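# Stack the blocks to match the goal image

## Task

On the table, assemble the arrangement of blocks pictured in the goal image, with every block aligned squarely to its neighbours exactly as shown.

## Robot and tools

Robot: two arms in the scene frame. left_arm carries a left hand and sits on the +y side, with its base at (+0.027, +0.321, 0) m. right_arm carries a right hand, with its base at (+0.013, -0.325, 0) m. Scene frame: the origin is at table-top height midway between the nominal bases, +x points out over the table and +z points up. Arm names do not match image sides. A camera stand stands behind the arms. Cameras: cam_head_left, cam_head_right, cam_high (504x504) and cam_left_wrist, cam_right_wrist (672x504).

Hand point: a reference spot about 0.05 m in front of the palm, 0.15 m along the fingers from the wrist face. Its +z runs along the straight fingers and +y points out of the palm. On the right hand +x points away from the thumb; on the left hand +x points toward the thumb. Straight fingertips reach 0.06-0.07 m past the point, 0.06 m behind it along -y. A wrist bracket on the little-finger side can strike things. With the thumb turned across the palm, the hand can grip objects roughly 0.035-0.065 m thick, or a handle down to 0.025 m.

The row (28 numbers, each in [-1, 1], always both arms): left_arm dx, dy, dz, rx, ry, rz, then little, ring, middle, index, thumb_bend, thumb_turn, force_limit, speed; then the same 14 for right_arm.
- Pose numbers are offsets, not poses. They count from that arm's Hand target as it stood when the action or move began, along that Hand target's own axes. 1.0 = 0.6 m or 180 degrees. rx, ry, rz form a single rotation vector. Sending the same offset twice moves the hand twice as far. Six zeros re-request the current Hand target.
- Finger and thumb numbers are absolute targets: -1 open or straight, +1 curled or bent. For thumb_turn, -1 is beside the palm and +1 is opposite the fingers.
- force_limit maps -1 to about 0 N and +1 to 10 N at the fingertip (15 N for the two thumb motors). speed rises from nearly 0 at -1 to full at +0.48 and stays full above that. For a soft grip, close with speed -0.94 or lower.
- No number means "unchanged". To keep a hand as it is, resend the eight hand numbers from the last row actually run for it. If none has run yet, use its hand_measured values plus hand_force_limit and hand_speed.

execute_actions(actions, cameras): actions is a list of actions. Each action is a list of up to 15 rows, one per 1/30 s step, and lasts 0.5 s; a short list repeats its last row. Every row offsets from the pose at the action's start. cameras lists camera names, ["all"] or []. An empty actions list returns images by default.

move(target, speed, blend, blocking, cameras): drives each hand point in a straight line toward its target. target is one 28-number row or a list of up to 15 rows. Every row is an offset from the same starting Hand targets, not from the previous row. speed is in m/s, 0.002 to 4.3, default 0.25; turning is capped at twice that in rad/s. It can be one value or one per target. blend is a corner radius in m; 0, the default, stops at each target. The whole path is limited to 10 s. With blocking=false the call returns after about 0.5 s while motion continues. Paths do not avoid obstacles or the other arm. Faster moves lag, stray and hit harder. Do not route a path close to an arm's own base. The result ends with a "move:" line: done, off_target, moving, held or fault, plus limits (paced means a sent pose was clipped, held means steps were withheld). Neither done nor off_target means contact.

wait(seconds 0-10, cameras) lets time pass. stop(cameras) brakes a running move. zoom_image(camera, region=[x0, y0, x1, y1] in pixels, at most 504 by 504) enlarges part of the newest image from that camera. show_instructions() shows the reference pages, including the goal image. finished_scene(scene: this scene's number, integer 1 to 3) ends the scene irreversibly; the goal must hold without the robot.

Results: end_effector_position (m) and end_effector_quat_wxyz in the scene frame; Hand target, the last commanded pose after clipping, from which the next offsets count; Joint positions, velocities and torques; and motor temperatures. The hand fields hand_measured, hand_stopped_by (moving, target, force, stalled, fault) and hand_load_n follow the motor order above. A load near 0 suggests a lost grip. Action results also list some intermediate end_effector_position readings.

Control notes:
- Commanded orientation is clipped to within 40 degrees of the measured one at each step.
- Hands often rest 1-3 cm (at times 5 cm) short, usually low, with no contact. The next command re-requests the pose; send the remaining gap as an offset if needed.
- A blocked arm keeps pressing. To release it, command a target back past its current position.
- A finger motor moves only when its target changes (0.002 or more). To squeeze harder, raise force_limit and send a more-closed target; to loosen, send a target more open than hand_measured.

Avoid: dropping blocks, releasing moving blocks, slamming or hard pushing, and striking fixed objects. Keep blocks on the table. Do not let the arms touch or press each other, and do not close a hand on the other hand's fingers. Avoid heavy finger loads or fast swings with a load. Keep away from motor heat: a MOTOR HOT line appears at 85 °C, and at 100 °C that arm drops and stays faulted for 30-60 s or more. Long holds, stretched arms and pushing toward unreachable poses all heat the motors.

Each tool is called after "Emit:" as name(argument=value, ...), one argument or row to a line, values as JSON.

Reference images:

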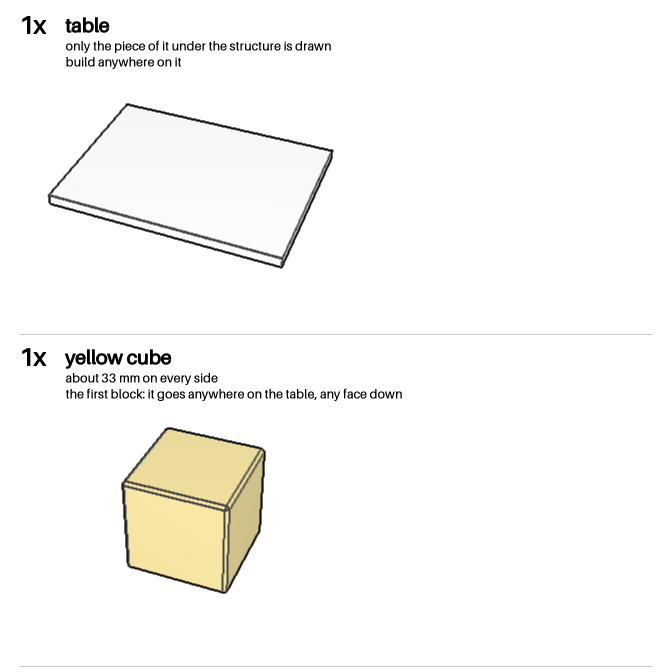

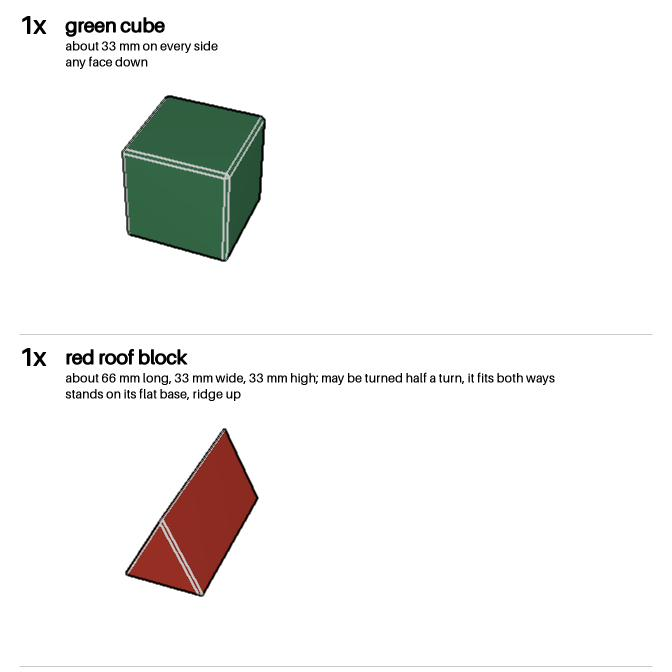

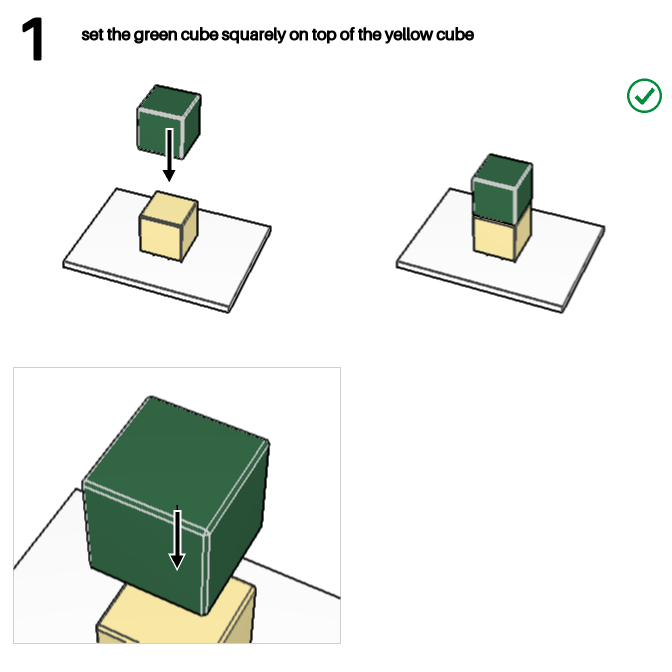

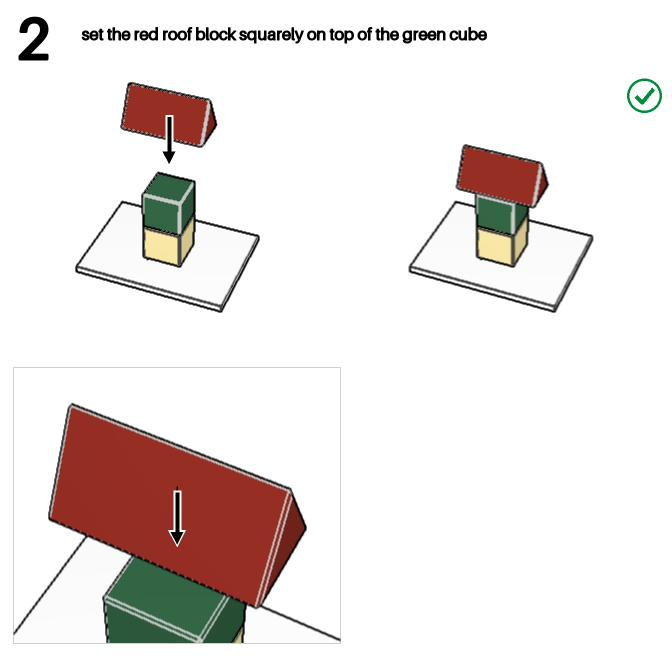

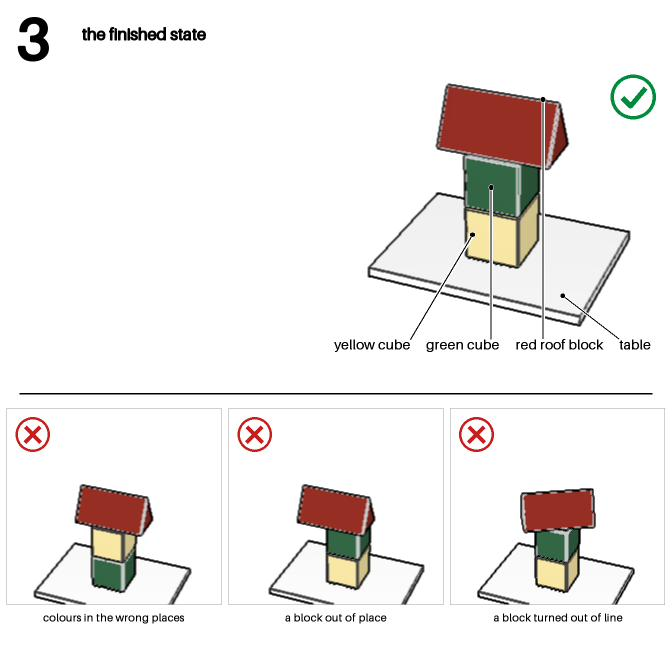

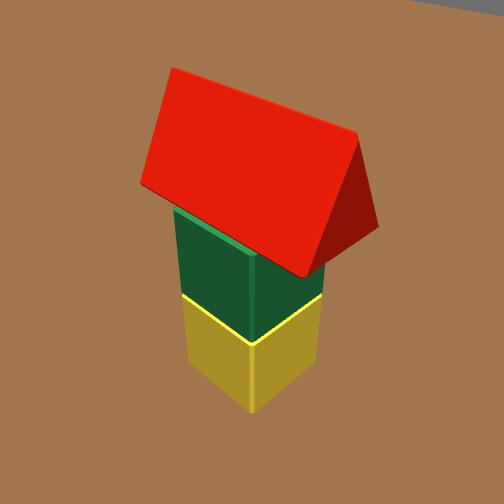

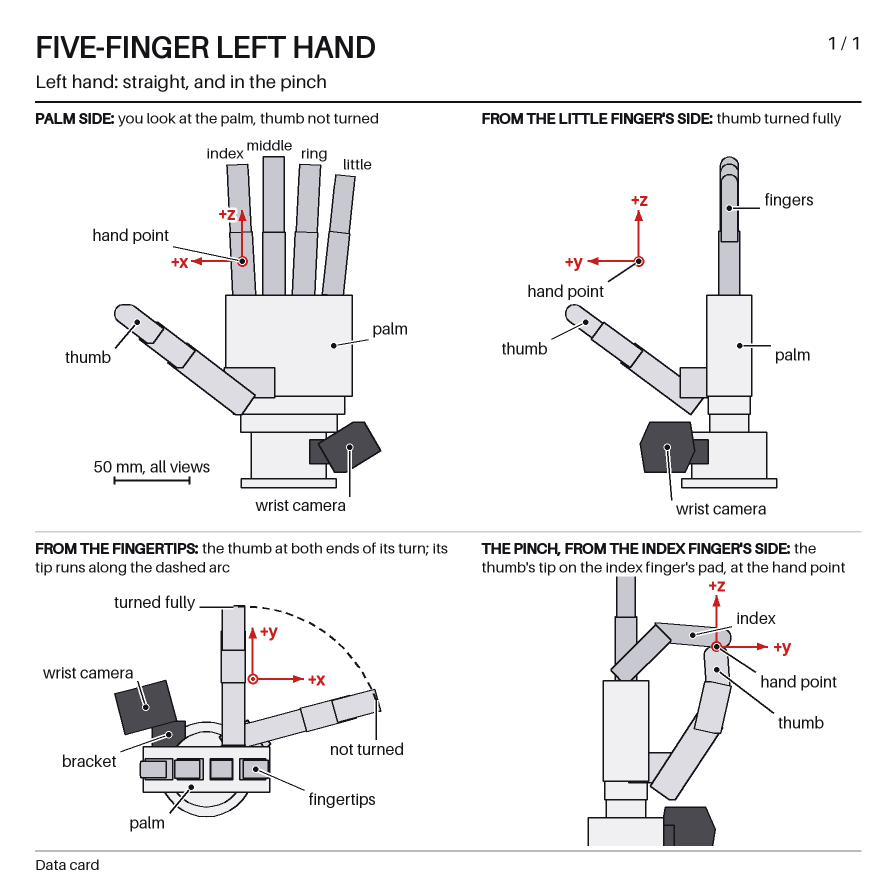

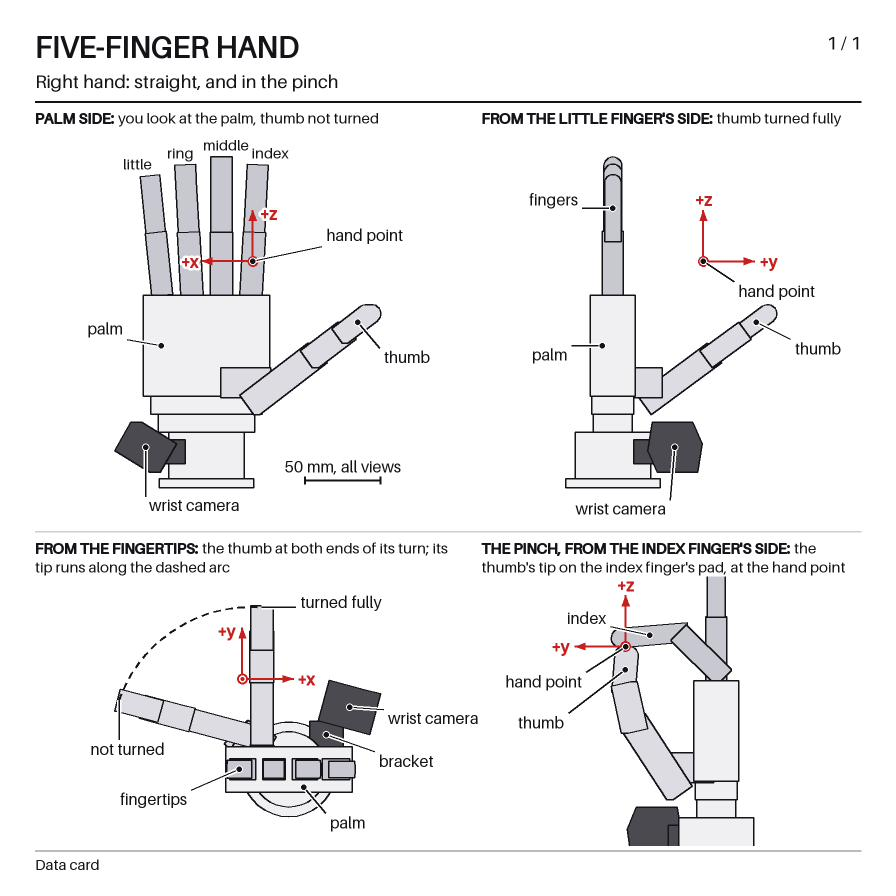

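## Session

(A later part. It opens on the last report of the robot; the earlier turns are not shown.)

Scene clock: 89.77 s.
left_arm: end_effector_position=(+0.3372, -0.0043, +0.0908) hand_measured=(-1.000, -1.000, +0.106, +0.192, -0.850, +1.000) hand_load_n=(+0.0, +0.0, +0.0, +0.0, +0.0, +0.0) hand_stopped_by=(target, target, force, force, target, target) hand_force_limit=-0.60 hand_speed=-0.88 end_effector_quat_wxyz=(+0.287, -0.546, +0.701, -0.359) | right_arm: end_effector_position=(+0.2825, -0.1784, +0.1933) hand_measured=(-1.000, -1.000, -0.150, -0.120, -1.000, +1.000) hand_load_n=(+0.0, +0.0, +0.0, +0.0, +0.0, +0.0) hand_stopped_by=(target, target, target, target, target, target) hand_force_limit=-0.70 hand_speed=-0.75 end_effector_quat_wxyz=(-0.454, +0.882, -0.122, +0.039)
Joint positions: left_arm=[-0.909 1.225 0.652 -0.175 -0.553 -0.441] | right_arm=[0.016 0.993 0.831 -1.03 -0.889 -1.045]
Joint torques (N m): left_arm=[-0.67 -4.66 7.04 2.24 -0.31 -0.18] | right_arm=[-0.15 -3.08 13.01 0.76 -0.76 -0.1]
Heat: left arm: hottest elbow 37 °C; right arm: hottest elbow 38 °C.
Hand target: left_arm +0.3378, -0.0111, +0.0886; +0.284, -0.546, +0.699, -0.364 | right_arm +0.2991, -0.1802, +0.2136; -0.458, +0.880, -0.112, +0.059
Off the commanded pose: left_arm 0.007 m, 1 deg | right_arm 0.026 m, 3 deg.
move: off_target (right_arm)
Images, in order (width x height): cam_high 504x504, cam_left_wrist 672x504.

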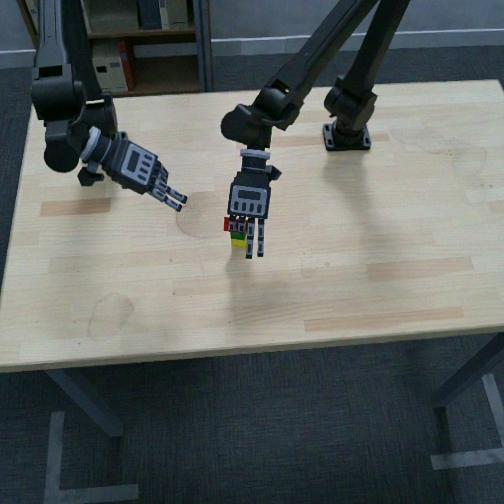

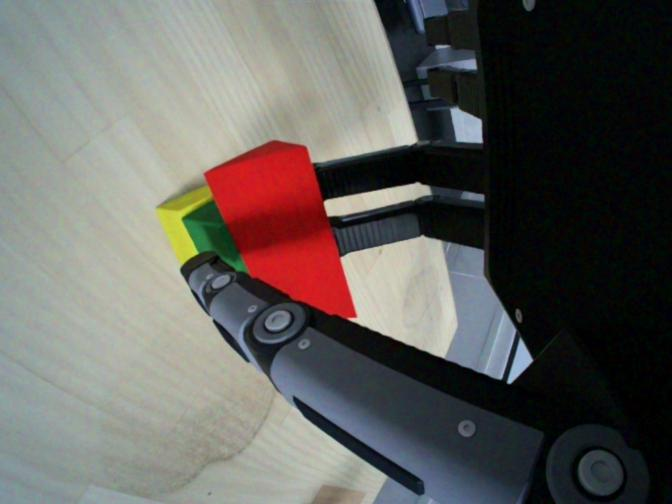

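Emit:
zoom_image(
  camera="cam_left_wrist",
  region=[150, 130, 370, 330],
)

Emit:
zoom_image(
  camera="cam_high",
  region=[220, 210, 265, 255],
)

Scaled by 2.291 from the camera's 672x504 image, which has a finer 960x720 frame.

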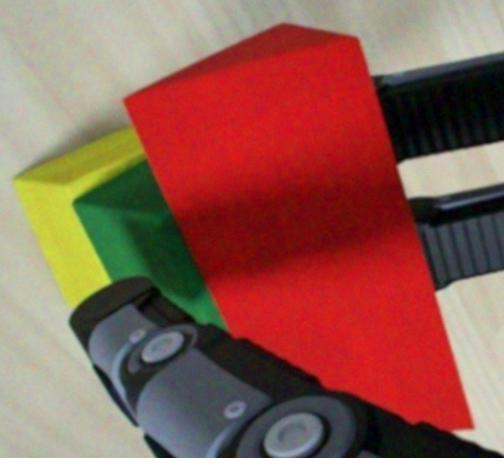

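Scaled by 11.200.

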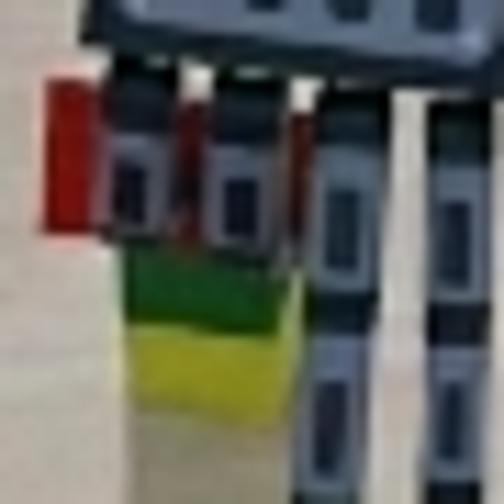

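Emit:
zoom_image(
  camera="cam_left_wrist",
  region=[150, 160, 260, 280],
)

Emit:
zoom_image(
  camera="cam_high",
  region=[220, 217, 240, 237],
)

Scaled by 4.200 from the camera's 672x504 image, which has a finer 960x720 frame.

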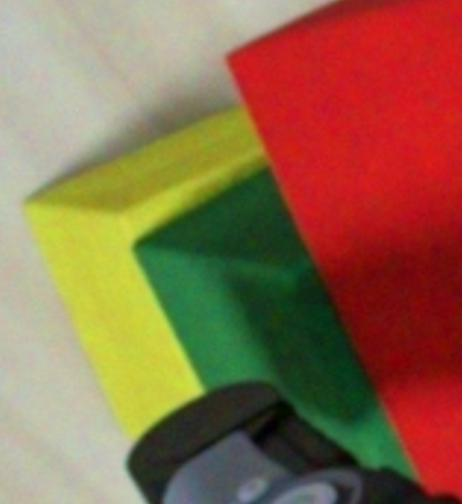

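Scaled by 25.200.

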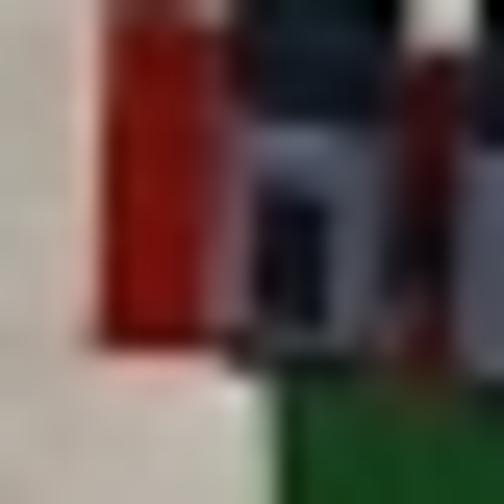

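Emit:
move(
  target=[
    [0,0,0,0,0,0,-1,-1,0.17,0.35,0.0,1,-0.6,-0.91,0,0,0,0,0,0,-1,-1,-0.15,-0.12,-1,1,-0.7,-0.75],
    [-0.0026,-0.0083,-0.0140,0,0,0,-1,-1,0.17,0.35,0.0,1,-0.6,-0.91,0,0,0,0,0,0,-1,-1,-0.15,-0.12,-1,1,-0.7,-0.75],
  ],
  cameras=["cam_high","cam_left_wrist"],
  speed=0.04,
)

Scene clock: 94.47 s.
left_arm: end_effector_position=(+0.3363, -0.0050, +0.0908) hand_measured=(-1.000, -1.000, +0.106, +0.192, -0.506, +1.000) hand_load_n=(+0.0, +0.0, +1.5, +1.0, +3.0, +0.0) hand_stopped_by=(target, target, force, force, force, target) hand_force_limit=-0.60 hand_speed=-0.91 end_effector_quat_wxyz=(+0.287, -0.546, +0.701, -0.359) | right_arm: end_effector_position=(+0.2825, -0.1784, +0.1933) hand_measured=(-1.000, -1.000, -0.150, -0.120, -1.000, +1.000) hand_load_n=(+0.0, +0.0, +0.0, +0.0, -0.5, +0.0) hand_stopped_by=(target, target, target, target, target, target) hand_force_limit=-0.70 hand_speed=-0.75 end_effector_quat_wxyz=(-0.454, +0.882, -0.122, +0.039)
Joint positions: left_arm=[-0.912 1.225 0.652 -0.176 -0.556 -0.443] | right_arm=[0.016 0.993 0.831 -1.03 -0.889 -1.045]
Joint torques (N m): left_arm=[-0.62 -6.3 7.47 0.95 -0.31 -0.17] | right_arm=[-0.5 -2.84 13.03 0.76 -0.74 -0.09]
Heat: left arm: hottest elbow 37 °C; right arm: hottest elbow 38 °C.
Hand target: left_arm +0.3342, -0.0086, +0.0975; +0.284, -0.546, +0.699, -0.364 | right_arm +0.2991, -0.1802, +0.2136; -0.458, +0.880, -0.112, +0.059
Off the commanded pose: left_arm 0.008 m, 1 deg | right_arm 0.026 m, 3 deg.
move: off_target (right_arm)
Images, in order (width x height): cam_high 504x504, cam_left_wrist 672x504.

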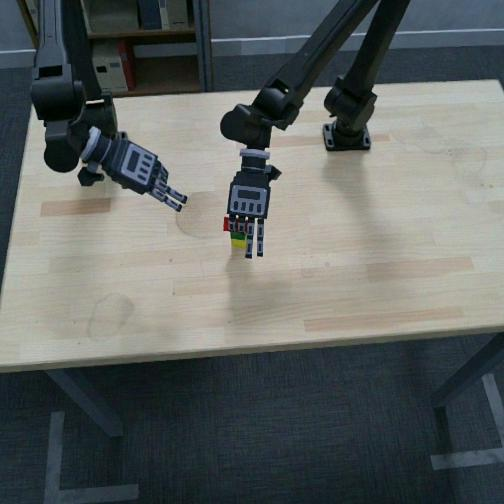

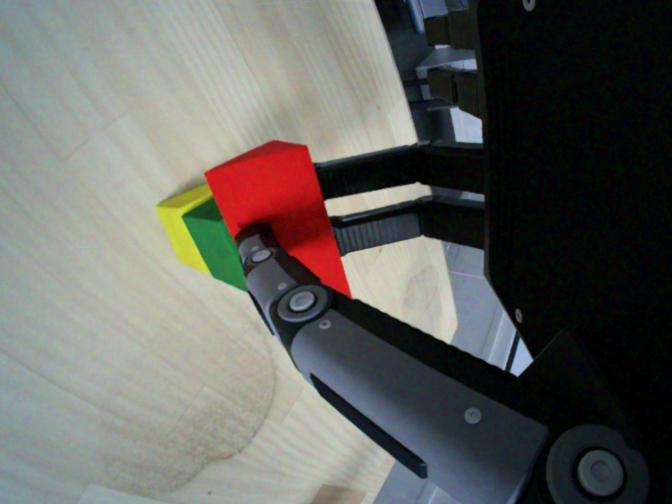

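Emit:
move(
  target=[
    [0.0022,-0.0308,-0.0157,0,0,0,-1,-1,0.17,0.35,0.0,1,-0.6,-0.91,0,0,0,0,0,0,-1,-1,-0.15,-0.12,-1,1,-0.7,-0.75],
    [0.0022,0.0007,0.0065,0,0,0,-1,-1,0.17,0.35,0.0,1,-0.6,-0.91,0,0,0,0,0,0,-1,-1,-0.15,-0.12,-1,1,-0.7,-0.75],
  ],
  cameras=["cam_high","cam_left_wrist"],
  speed=0.05,
)

Scene clock: 96.73 s.
left_arm: end_effector_position=(+0.3347, -0.0030, +0.0954) hand_measured=(-1.000, -1.000, +0.106, +0.192, -0.504, +1.000) hand_load_n=(+0.0, +0.0, +0.0, +0.0, +0.0, +0.0) hand_stopped_by=(target, target, force, force, force, target) hand_force_limit=-0.60 hand_speed=-0.91 end_effector_quat_wxyz=(+0.286, -0.547, +0.701, -0.357) | right_arm: end_effector_position=(+0.2825, -0.1784, +0.1933) hand_measured=(-1.000, -1.000, -0.150, -0.120, -1.000, +1.000) hand_load_n=(+0.0, +0.0, +0.5, +0.0, +0.0, +0.0) hand_stopped_by=(target, target, target, target, target, target) hand_force_limit=-0.70 hand_speed=-0.75 end_effector_quat_wxyz=(-0.454, +0.882, -0.122, +0.039)
Joint positions: left_arm=[-0.912 1.21 0.657 -0.2 -0.556 -0.447] | right_arm=[0.016 0.993 0.831 -1.03 -0.889 -1.045]
Joint torques (N m): left_arm=[-0.73 -4.31 7.39 2.3 -0.26 -0.13] | right_arm=[-0.38 -3.02 13 0.81 -0.75 -0.09]
Heat: left arm: hottest elbow 37 °C; right arm: hottest elbow 38 °C.
Hand target: left_arm +0.3367, -0.0106, +0.0947; +0.284, -0.546, +0.699, -0.364 | right_arm +0.2991, -0.1802, +0.2136; -0.458, +0.880, -0.112, +0.059
Off the commanded pose: left_arm 0.008 m, 1 deg | right_arm 0.026 m, 3 deg.
move: off_target (right_arm)
Images, in order (width x height): cam_high 504x504, cam_left_wrist 672x504.

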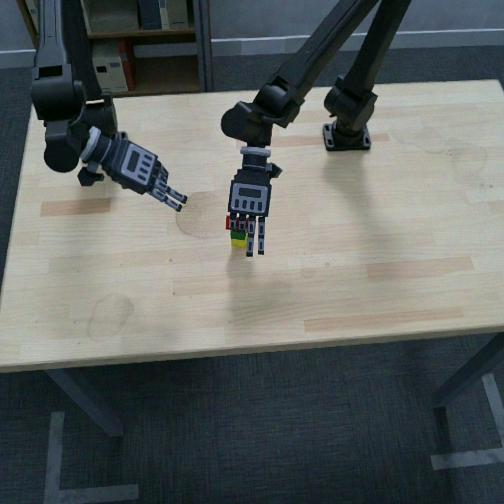

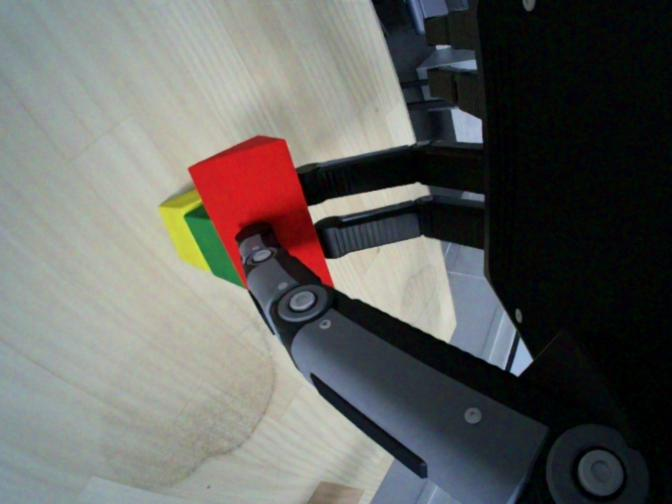

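Emit:
zoom_image(
  camera="cam_left_wrist",
  region=[150, 120, 350, 300],
)

Emit:
zoom_image(
  camera="cam_high",
  region=[220, 210, 265, 255],
)

Scaled by 2.520 from the camera's 672x504 image, which has a finer 960x720 frame.

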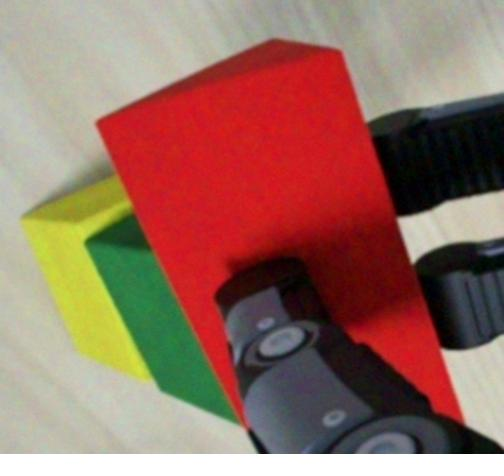

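Scaled by 11.200.

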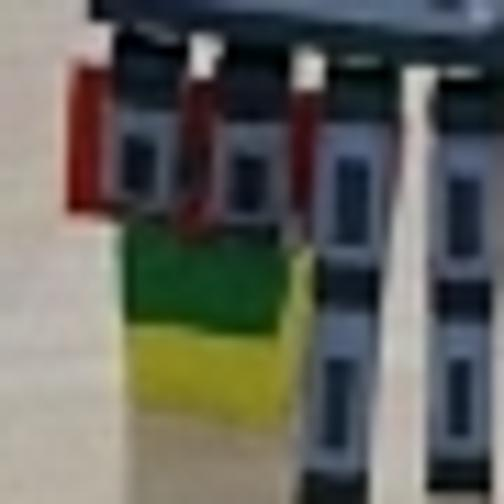

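Emit:
move(
  target=[
    [0,0,0,0,0,0,-1,-1,0.17,0.35,-0.72,1,-0.6,-0.7,0,0,0,0,0,0,-1,-1,-0.15,-0.12,-1,1,-0.7,-0.75],
    [0,0.0070,0.0049,0,0,0,-1,-1,0.17,0.35,-0.72,1,-0.6,-0.7,0,0,0,0,0,0,-1,-1,-0.15,-0.12,-1,1,-0.7,-0.75],
    [0,0.0070,0.0049,0,0,0,-1,-1,0.17,0.35,0.01,1,-0.4,-0.9,0,0,0,0,0,0,-1,-1,-0.15,-0.12,-1,1,-0.7,-0.75],
  ],
  cameras=["cam_high","cam_left_wrist"],
  speed=0.04,
)

Scene clock: 100.93 s.
left_arm: end_effector_position=(+0.3351, -0.0035, +0.0900) hand_measured=(-1.000, -1.000, +0.106, +0.192, -0.516, +1.000) hand_load_n=(+0.0, +0.0, +2.5, +2.0, +4.5, +0.0) hand_stopped_by=(target, target, force, force, force, target) hand_force_limit=-0.40 hand_speed=-0.90 end_effector_quat_wxyz=(+0.286, -0.547, +0.701, -0.357) | right_arm: end_effector_position=(+0.2825, -0.1784, +0.1933) hand_measured=(-1.000, -1.000, -0.150, -0.120, -1.000, +1.000) hand_load_n=(+0.0, +0.0, +0.0, +0.5, +0.0, +0.0) hand_stopped_by=(target, target, target, target, target, target) hand_force_limit=-0.70 hand_speed=-0.75 end_effector_quat_wxyz=(-0.454, +0.882, -0.122, +0.039)
Joint positions: left_arm=[-0.912 1.222 0.651 -0.182 -0.556 -0.447] | right_arm=[0.016 0.993 0.831 -1.03 -0.889 -1.045]
Joint torques (N m): left_arm=[-0.62 -4.31 7.28 2.35 -0.25 -0.14] | right_arm=[-0.26 -3.02 13.05 0.79 -0.75 -0.1]
Heat: left arm: hottest elbow 37 °C; right arm: hottest elbow 39 °C.
Hand target: left_arm +0.3367, -0.0106, +0.0897; +0.284, -0.546, +0.699, -0.364 | right_arm +0.2991, -0.1802, +0.2136; -0.458, +0.880, -0.112, +0.059
Off the commanded pose: left_arm 0.007 m, 1 deg | right_arm 0.026 m, 3 deg.
move: off_target (right_arm)
Images, in order (width x height): cam_high 504x504, cam_left_wrist 672x504.

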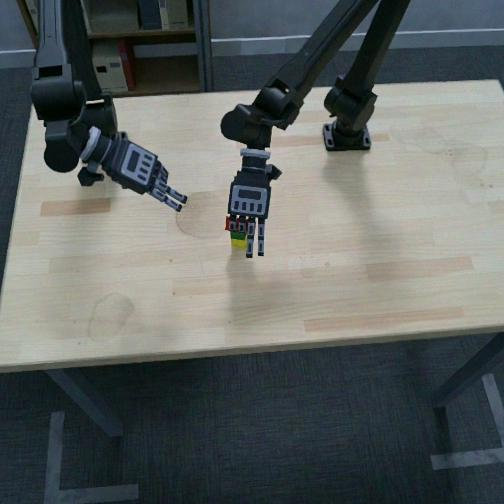

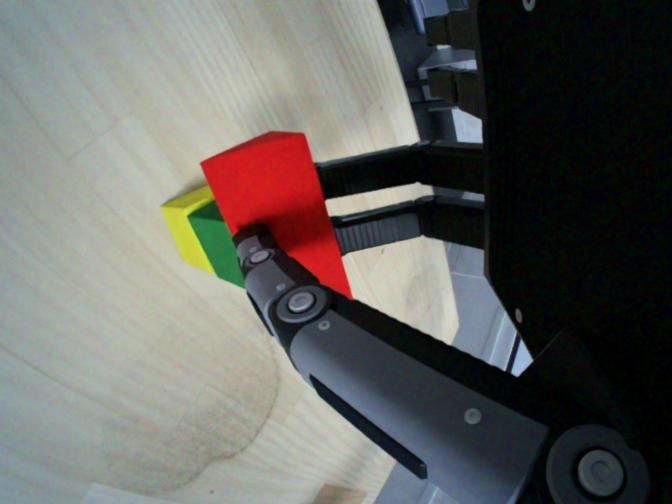

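Emit:
zoom_image(
  camera="cam_left_wrist",
  region=[150, 150, 270, 290],
)

Emit:
zoom_image(
  camera="cam_high",
  region=[220, 217, 240, 237],
)

Emit:
zoom_image(
  camera="cam_high",
  region=[220, 210, 265, 255],
)

Scaled by 3.600 from the camera's 672x504 image, which has a finer 960x720 frame.

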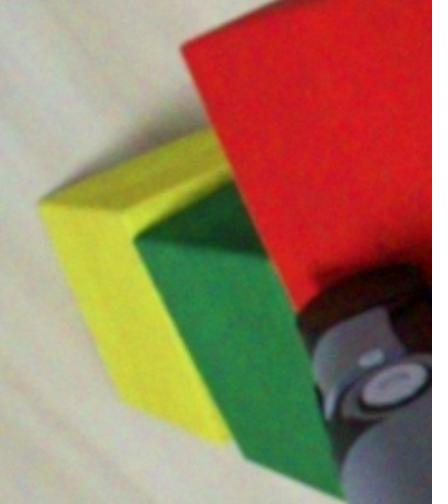

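Scaled by 25.200.

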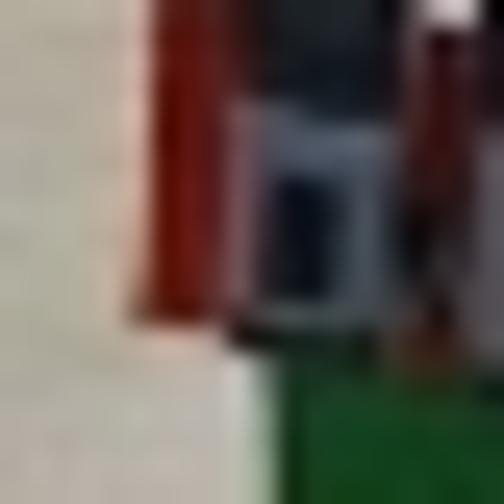

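Scaled by 11.200.

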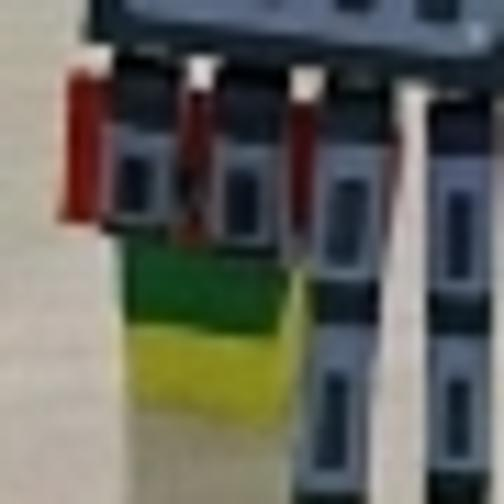

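Emit:
move(
  target=[
    [0,0,0,0,0,0,-1,-1,0.17,0.35,-0.85,1,-0.4,-0.85,0,0,0,0,0,0,-1,-1,-0.15,-0.12,-1,1,-0.7,-0.75],
    [0,0,0,0,0,0,-1,-1,-0.2,-0.17,-1,1,-0.7,-0.7,0,0,0,0,0,0,-1,-1,-0.15,-0.12,-1,1,-0.7,-0.75],
  ],
  cameras=["cam_high","cam_left_wrist"],
)

Scene clock: 104.40 s.
left_arm: end_effector_position=(+0.3351, -0.0035, +0.0900) hand_measured=(-1.000, -1.000, -0.200, -0.170, -1.000, +1.000) hand_load_n=(+0.0, +0.0, +0.0, +0.0, +0.0, +0.0) hand_stopped_by=(target, target, target, target, target, target) hand_force_limit=-0.70 hand_speed=-0.70 end_effector_quat_wxyz=(+0.286, -0.547, +0.701, -0.357) | right_arm: end_effector_position=(+0.2825, -0.1784, +0.1933) hand_measured=(-1.000, -1.000, -0.150, -0.120, -1.000, +1.000) hand_load_n=(+0.0, +0.0, +0.0, +0.0, +0.0, +0.0) hand_stopped_by=(target, target, target, target, target, target) hand_force_limit=-0.70 hand_speed=-0.75 end_effector_quat_wxyz=(-0.454, +0.882, -0.122, +0.039)
Joint positions: left_arm=[-0.912 1.222 0.651 -0.182 -0.556 -0.447] | right_arm=[0.016 0.993 0.831 -1.03 -0.889 -1.045]
Joint torques (N m): left_arm=[-0.62 -4.54 7.23 2.39 -0.25 -0.13] | right_arm=[-0.44 -3.02 13 0.77 -0.75 -0.09]
Heat: left arm: hottest elbow 37 °C; right arm: hottest elbow 39 °C.
Hand target: left_arm +0.3367, -0.0106, +0.0897; +0.284, -0.546, +0.699, -0.364 | right_arm +0.2991, -0.1802, +0.2136; -0.458, +0.880, -0.112, +0.059
Off the commanded pose: left_arm 0.007 m, 1 deg | right_arm 0.026 m, 3 deg.
move: off_target (right_arm)
Images, in order (width x height): cam_high 504x504, cam_left_wrist 672x504.

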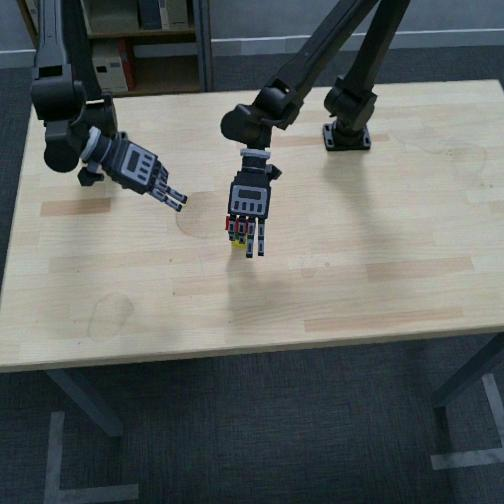

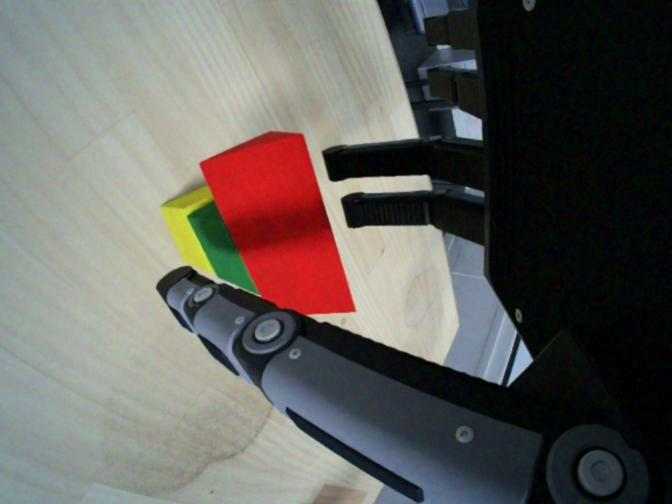

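Emit:
move(
  target=[
    [0,-0.1638,-0.1148,0,0,0,-1,-1,-0.2,-0.17,-1,1,-0.7,-0.7,0,0,0,0,0,0,-1,-1,-0.15,-0.12,-1,1,-0.7,-0.75],
    [-0.3153,-0.1263,-0.2265,0,0,0,-1,-1,-0.2,-0.17,-1,1,-0.7,-0.7,0,0,0,0,0,0,-1,-1,-0.15,-0.12,-1,1,-0.7,-0.75],
  ],
  cameras=["cam_high","cam_left_wrist","cam_right_wrist","cam_head_left","cam_head_right"],
  speed=[0.12,0.3],
)

Scene clock: 107.87 s.
left_arm: end_effector_position=(+0.3169, +0.1865, +0.2249) hand_measured=(-1.000, -1.000, -0.200, -0.170, -1.000, +1.000) hand_load_n=(+0.0, +0.0, +0.0, +0.0, -0.5, +0.0) hand_stopped_by=(target, target, target, target, target, target) hand_force_limit=-0.70 hand_speed=-0.70 end_effector_quat_wxyz=(+0.281, -0.548, +0.699, -0.364) | right_arm: end_effector_position=(+0.2825, -0.1784, +0.1933) hand_measured=(-1.000, -1.000, -0.150, -0.120, -1.000, +1.000) hand_load_n=(+0.0, +0.0, +0.0, -0.5, +0.0, +0.0) hand_stopped_by=(target, target, target, target, target, target) hand_force_limit=-0.70 hand_speed=-0.75 end_effector_quat_wxyz=(-0.454, +0.882, -0.122, +0.039)
Joint positions: left_arm=[-0.368 0.613 0.678 -0.685 -0.119 -0.091] | right_arm=[0.016 0.993 0.831 -1.03 -0.889 -1.045]
Joint torques (N m): left_arm=[0.44 0.26 8.83 1.22 0.05 0] | right_arm=[-0.44 -3.02 13.05 0.75 -0.73 -0.1]
Heat: left arm: hottest elbow 37 °C; right arm: hottest elbow 39 °C.
Hand target: left_arm +0.3165, +0.1894, +0.2298; +0.285, -0.546, +0.699, -0.364 | right_arm +0.2991, -0.1802, +0.2136; -0.458, +0.880, -0.112, +0.059
Off the commanded pose: left_arm 0.006 m, 0 deg | right_arm 0.026 m, 3 deg.
move: off_target (right_arm)

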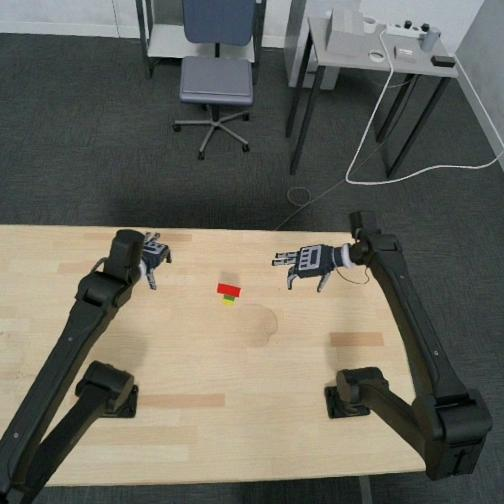

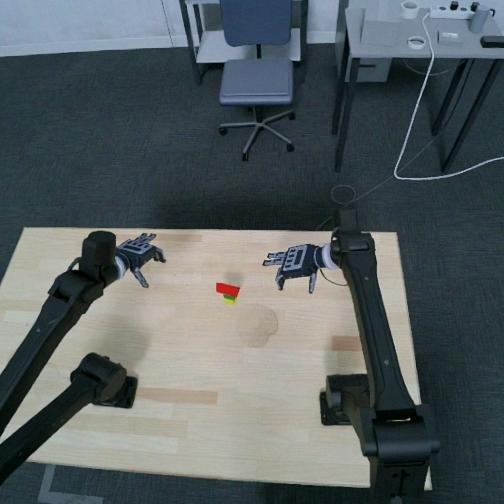

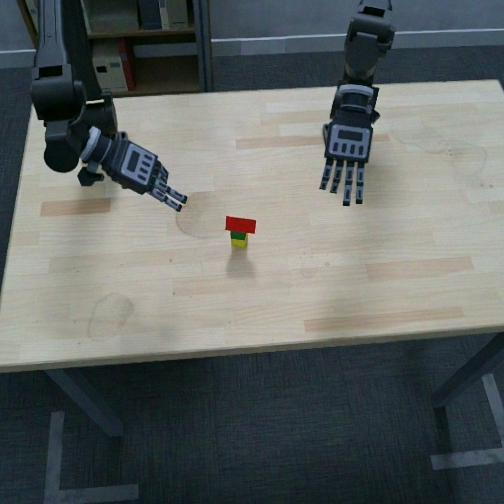

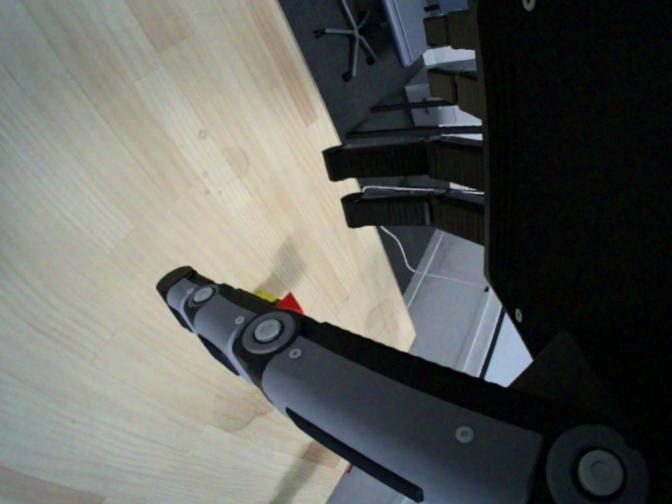

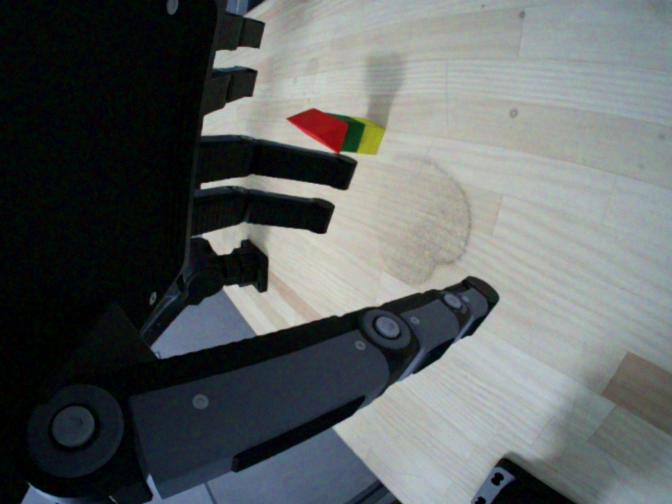

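Emit:
zoom_image(
  camera="cam_high",
  region=[222, 212, 260, 250],
)

Emit:
zoom_image(
  camera="cam_right_wrist",
  region=[280, 95, 394, 165],
)

Emit:
zoom_image(
  camera="cam_head_right",
  region=[210, 275, 246, 311],
)

Emit:
zoom_image(
  camera="cam_head_left",
  region=[211, 275, 247, 311],
)

Scaled by 13.263.

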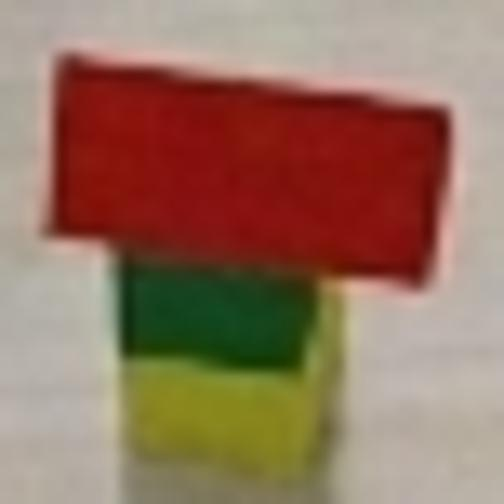

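Scaled by 4.421 from the camera's 672x504 image, which has a finer 960x720 frame.

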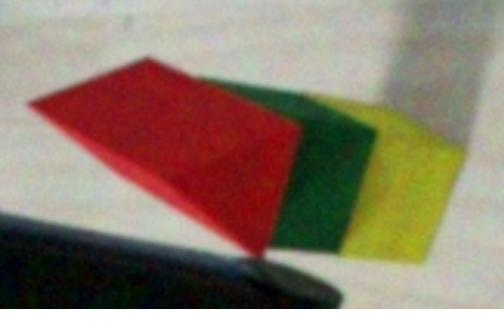

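Scaled by 14.000.

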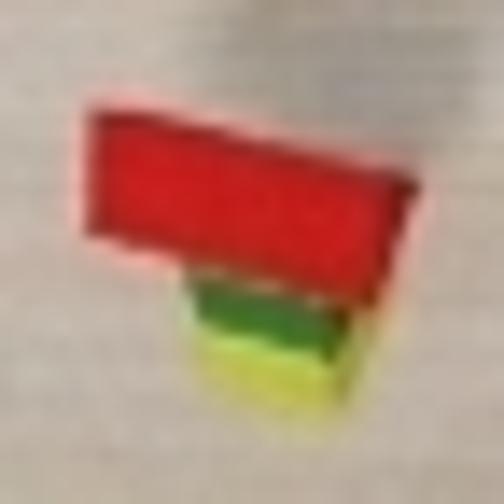

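Scaled by 14.000.

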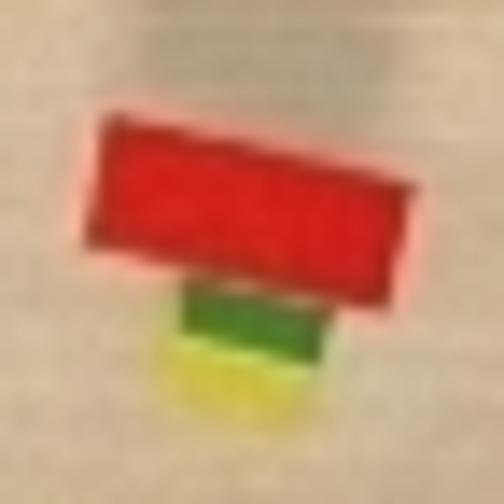

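Emit:
move(
  target=[
    [0.3708,-0.0050,0.1518,0,0,0,-1,-1,-0.2,-0.17,-1,1,-0.7,-0.7,0,0,0,0,0,0,-1,-1,-0.15,-0.12,-1,1,-0.7,-0.75],
    [0.3152,0.0440,0.1692,0,0,0,-1,-1,-0.2,-0.17,-1,1,-0.7,-0.7,0,0,0,0,0,0,-1,-1,-0.15,-0.12,-1,1,-0.7,-0.75],
    [0.3152,0.0917,0.2027,0,0,0,-1,-1,-0.2,-0.17,-1,1,-0.7,-0.7,0,0,0,0,0,0,-1,-1,-0.15,-0.12,-1,1,-0.7,-0.75],
  ],
  cameras=["cam_left_wrist"],
  speed=[0.3,0.12,0.1],
  blend=[0.01,0.005,0],
)

Scene clock: 111.97 s.
left_arm: end_effector_position=(+0.3311, -0.0072, +0.1140) hand_measured=(-1.000, -1.000, -0.200, -0.170, -1.000, +1.000) hand_load_n=(+0.0, +0.0, +0.0, +0.0, +0.0, +0.0) hand_stopped_by=(target, target, target, target, target, target) hand_force_limit=-0.70 hand_speed=-0.70 end_effector_quat_wxyz=(+0.283, -0.547, +0.701, -0.359) | right_arm: end_effector_position=(+0.2825, -0.1784, +0.1933) hand_measured=(-1.000, -1.000, -0.150, -0.120, -1.000, +1.000) hand_load_n=(+0.0, +0.0, +0.0, +0.0, +0.0, +0.0) hand_stopped_by=(target, target, target, target, target, target) hand_force_limit=-0.70 hand_speed=-0.75 end_effector_quat_wxyz=(-0.454, +0.882, -0.122, +0.039)
Joint positions: left_arm=[-0.924 1.18 0.691 -0.268 -0.558 -0.459] | right_arm=[0.016 0.993 0.831 -1.03 -0.889 -1.045]
Joint torques (N m): left_arm=[0.38 -4.19 7.57 2.39 -0.21 0] | right_arm=[-0.38 -2.84 13.07 0.76 -0.75 -0.11]
Motor temperatures (°C): left_arm=[29 32 38 27 27 29] | right_arm=[28 28 40 27 31 30]
Heat: left arm: hottest elbow 38 °C; right arm: hottest elbow 40 °C.
Hand target: left_arm +0.3369, -0.0106, +0.1149; +0.284, -0.546, +0.699, -0.364 | right_arm +0.2991, -0.1802, +0.2136; -0.458, +0.880, -0.112, +0.059
Off the commanded pose: left_arm 0.007 m, 1 deg | right_arm 0.026 m, 3 deg.
move: off_target (right_arm)
Images, in order (width x height): cam_left_wrist 672x504.

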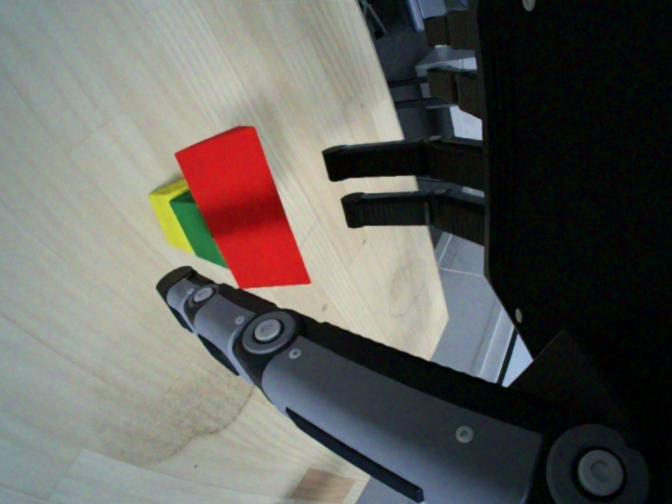

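Emit:
zoom_image(
  camera="cam_left_wrist",
  region=[140, 115, 320, 295],
)

Scaled by 2.800 from the camera's 672x504 image, which has a finer 960x720 frame.

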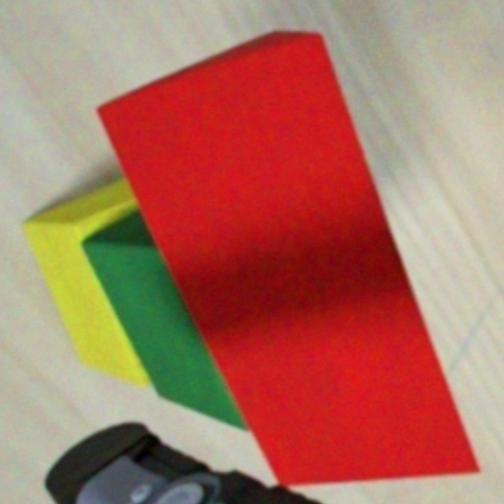

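Emit:
move(
  target=[-0.0008,0.0326,0.0268,0,0,0,-1,-1,-0.2,-0.17,-1,1,-0.7,-0.7,0,0,0,0,0,0,-1,-1,-0.15,-0.12,-1,1,-0.7,-0.75],
  cameras=["cam_left_wrist"],
  speed=0.08,
)

Scene clock: 113.80 s.
left_arm: end_effector_position=(+0.3329, -0.0077, +0.0892) hand_measured=(-1.000, -1.000, -0.200, -0.170, -1.000, +1.000) hand_load_n=(+0.0, +0.0, +0.0, -0.5, +0.0, +0.0) hand_stopped_by=(target, target, target, target, target, target) hand_force_limit=-0.70 hand_speed=-0.70 end_effector_quat_wxyz=(+0.283, -0.547, +0.701, -0.359) | right_arm: end_effector_position=(+0.2825, -0.1784, +0.1933) hand_measured=(-1.000, -1.000, -0.150, -0.120, -1.000, +1.000) hand_load_n=(+0.0, +0.0, +0.0, +0.5, +0.0, +0.0) hand_stopped_by=(target, target, target, target, target, target) hand_force_limit=-0.70 hand_speed=-0.75 end_effector_quat_wxyz=(-0.454, +0.882, -0.122, +0.039)
Joint positions: left_arm=[-0.92 1.228 0.652 -0.179 -0.554 -0.455] | right_arm=[0.016 0.993 0.831 -1.03 -0.889 -1.045]
Joint torques (N m): left_arm=[0.56 -4.54 7.2 2.32 -0.2 -0.01] | right_arm=[-0.26 -3.02 13.04 0.77 -0.74 -0.11]
Heat: left arm: hottest elbow 38 °C; right arm: hottest elbow 40 °C.
Hand target: left_arm +0.3390, -0.0105, +0.0897; +0.285, -0.546, +0.699, -0.364 | right_arm +0.2991, -0.1802, +0.2136; -0.458, +0.880, -0.112, +0.059
Off the commanded pose: left_arm 0.007 m, 1 deg | right_arm 0.026 m, 3 deg.
move: off_target (right_arm)
Images, in order (width x height): cam_left_wrist 672x504.

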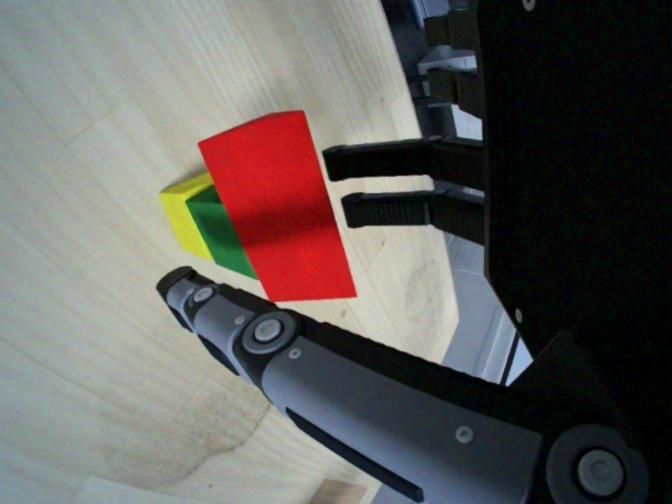

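Emit:
move(
  target=[
    [0,0,0,0,0,0,-1,-1,0.106,0.192,-0.72,1,-0.3,-0.75,0,0,0,0,0,0,-1,-1,-0.15,-0.12,-1,1,-0.7,-0.75],
    [0,0,0,0,0,0,-1,-1,0.106,0.192,0.05,1,-0.1,-0.88,0,0,0,0,0,0,-1,-1,-0.15,-0.12,-1,1,-0.7,-0.75],
  ],
  cameras=["cam_left_wrist"],
  speed=0.05,
)

Scene clock: 116.87 s.
left_arm: end_effector_position=(+0.3329, -0.0077, +0.0892) hand_measured=(-1.000, -1.000, +0.106, +0.192, -0.534, +1.000) hand_load_n=(+0.0, +0.0, +3.5, +2.5, +6.5, +0.0) hand_stopped_by=(target, target, target, target, force, target) hand_force_limit=-0.10 hand_speed=-0.88 end_effector_quat_wxyz=(+0.283, -0.547, +0.702, -0.359) | right_arm: end_effector_position=(+0.2825, -0.1784, +0.1933) hand_measured=(-1.000, -1.000, -0.150, -0.120, -1.000, +1.000) hand_load_n=(+0.0, +0.0, +0.0, +0.0, +0.0, +0.0) hand_stopped_by=(target, target, target, target, target, target) hand_force_limit=-0.70 hand_speed=-0.75 end_effector_quat_wxyz=(-0.454, +0.882, -0.122, +0.039)
Joint positions: left_arm=[-0.92 1.228 0.652 -0.179 -0.554 -0.454] | right_arm=[0.016 0.993 0.831 -1.03 -0.889 -1.045]
Joint torques (N m): left_arm=[0.5 -4.72 7.27 2.36 -0.21 0.01] | right_arm=[-0.56 -2.96 12.98 0.75 -0.75 -0.11]
Heat: left arm: hottest elbow 38 °C; right arm: hottest elbow 40 °C.
Hand target: left_arm +0.3390, -0.0104, +0.0897; +0.285, -0.546, +0.699, -0.364 | right_arm +0.2991, -0.1802, +0.2136; -0.458, +0.880, -0.112, +0.059
Off the commanded pose: left_arm 0.007 m, 1 deg | right_arm 0.026 m, 3 deg.
move: off_target (right_arm)
Images, in order (width x height): cam_left_wrist 672x504.

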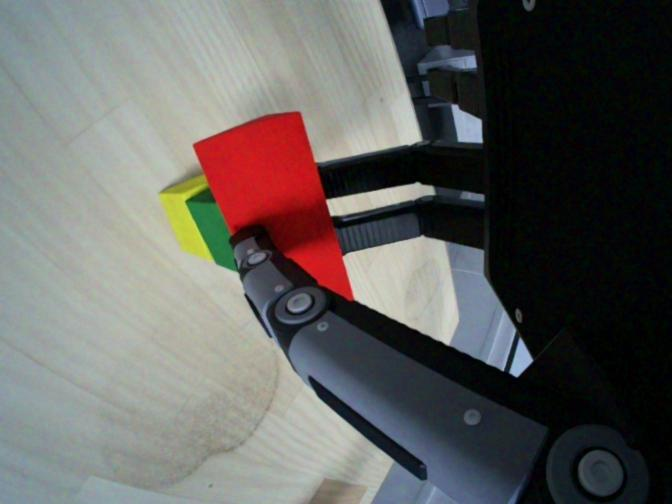

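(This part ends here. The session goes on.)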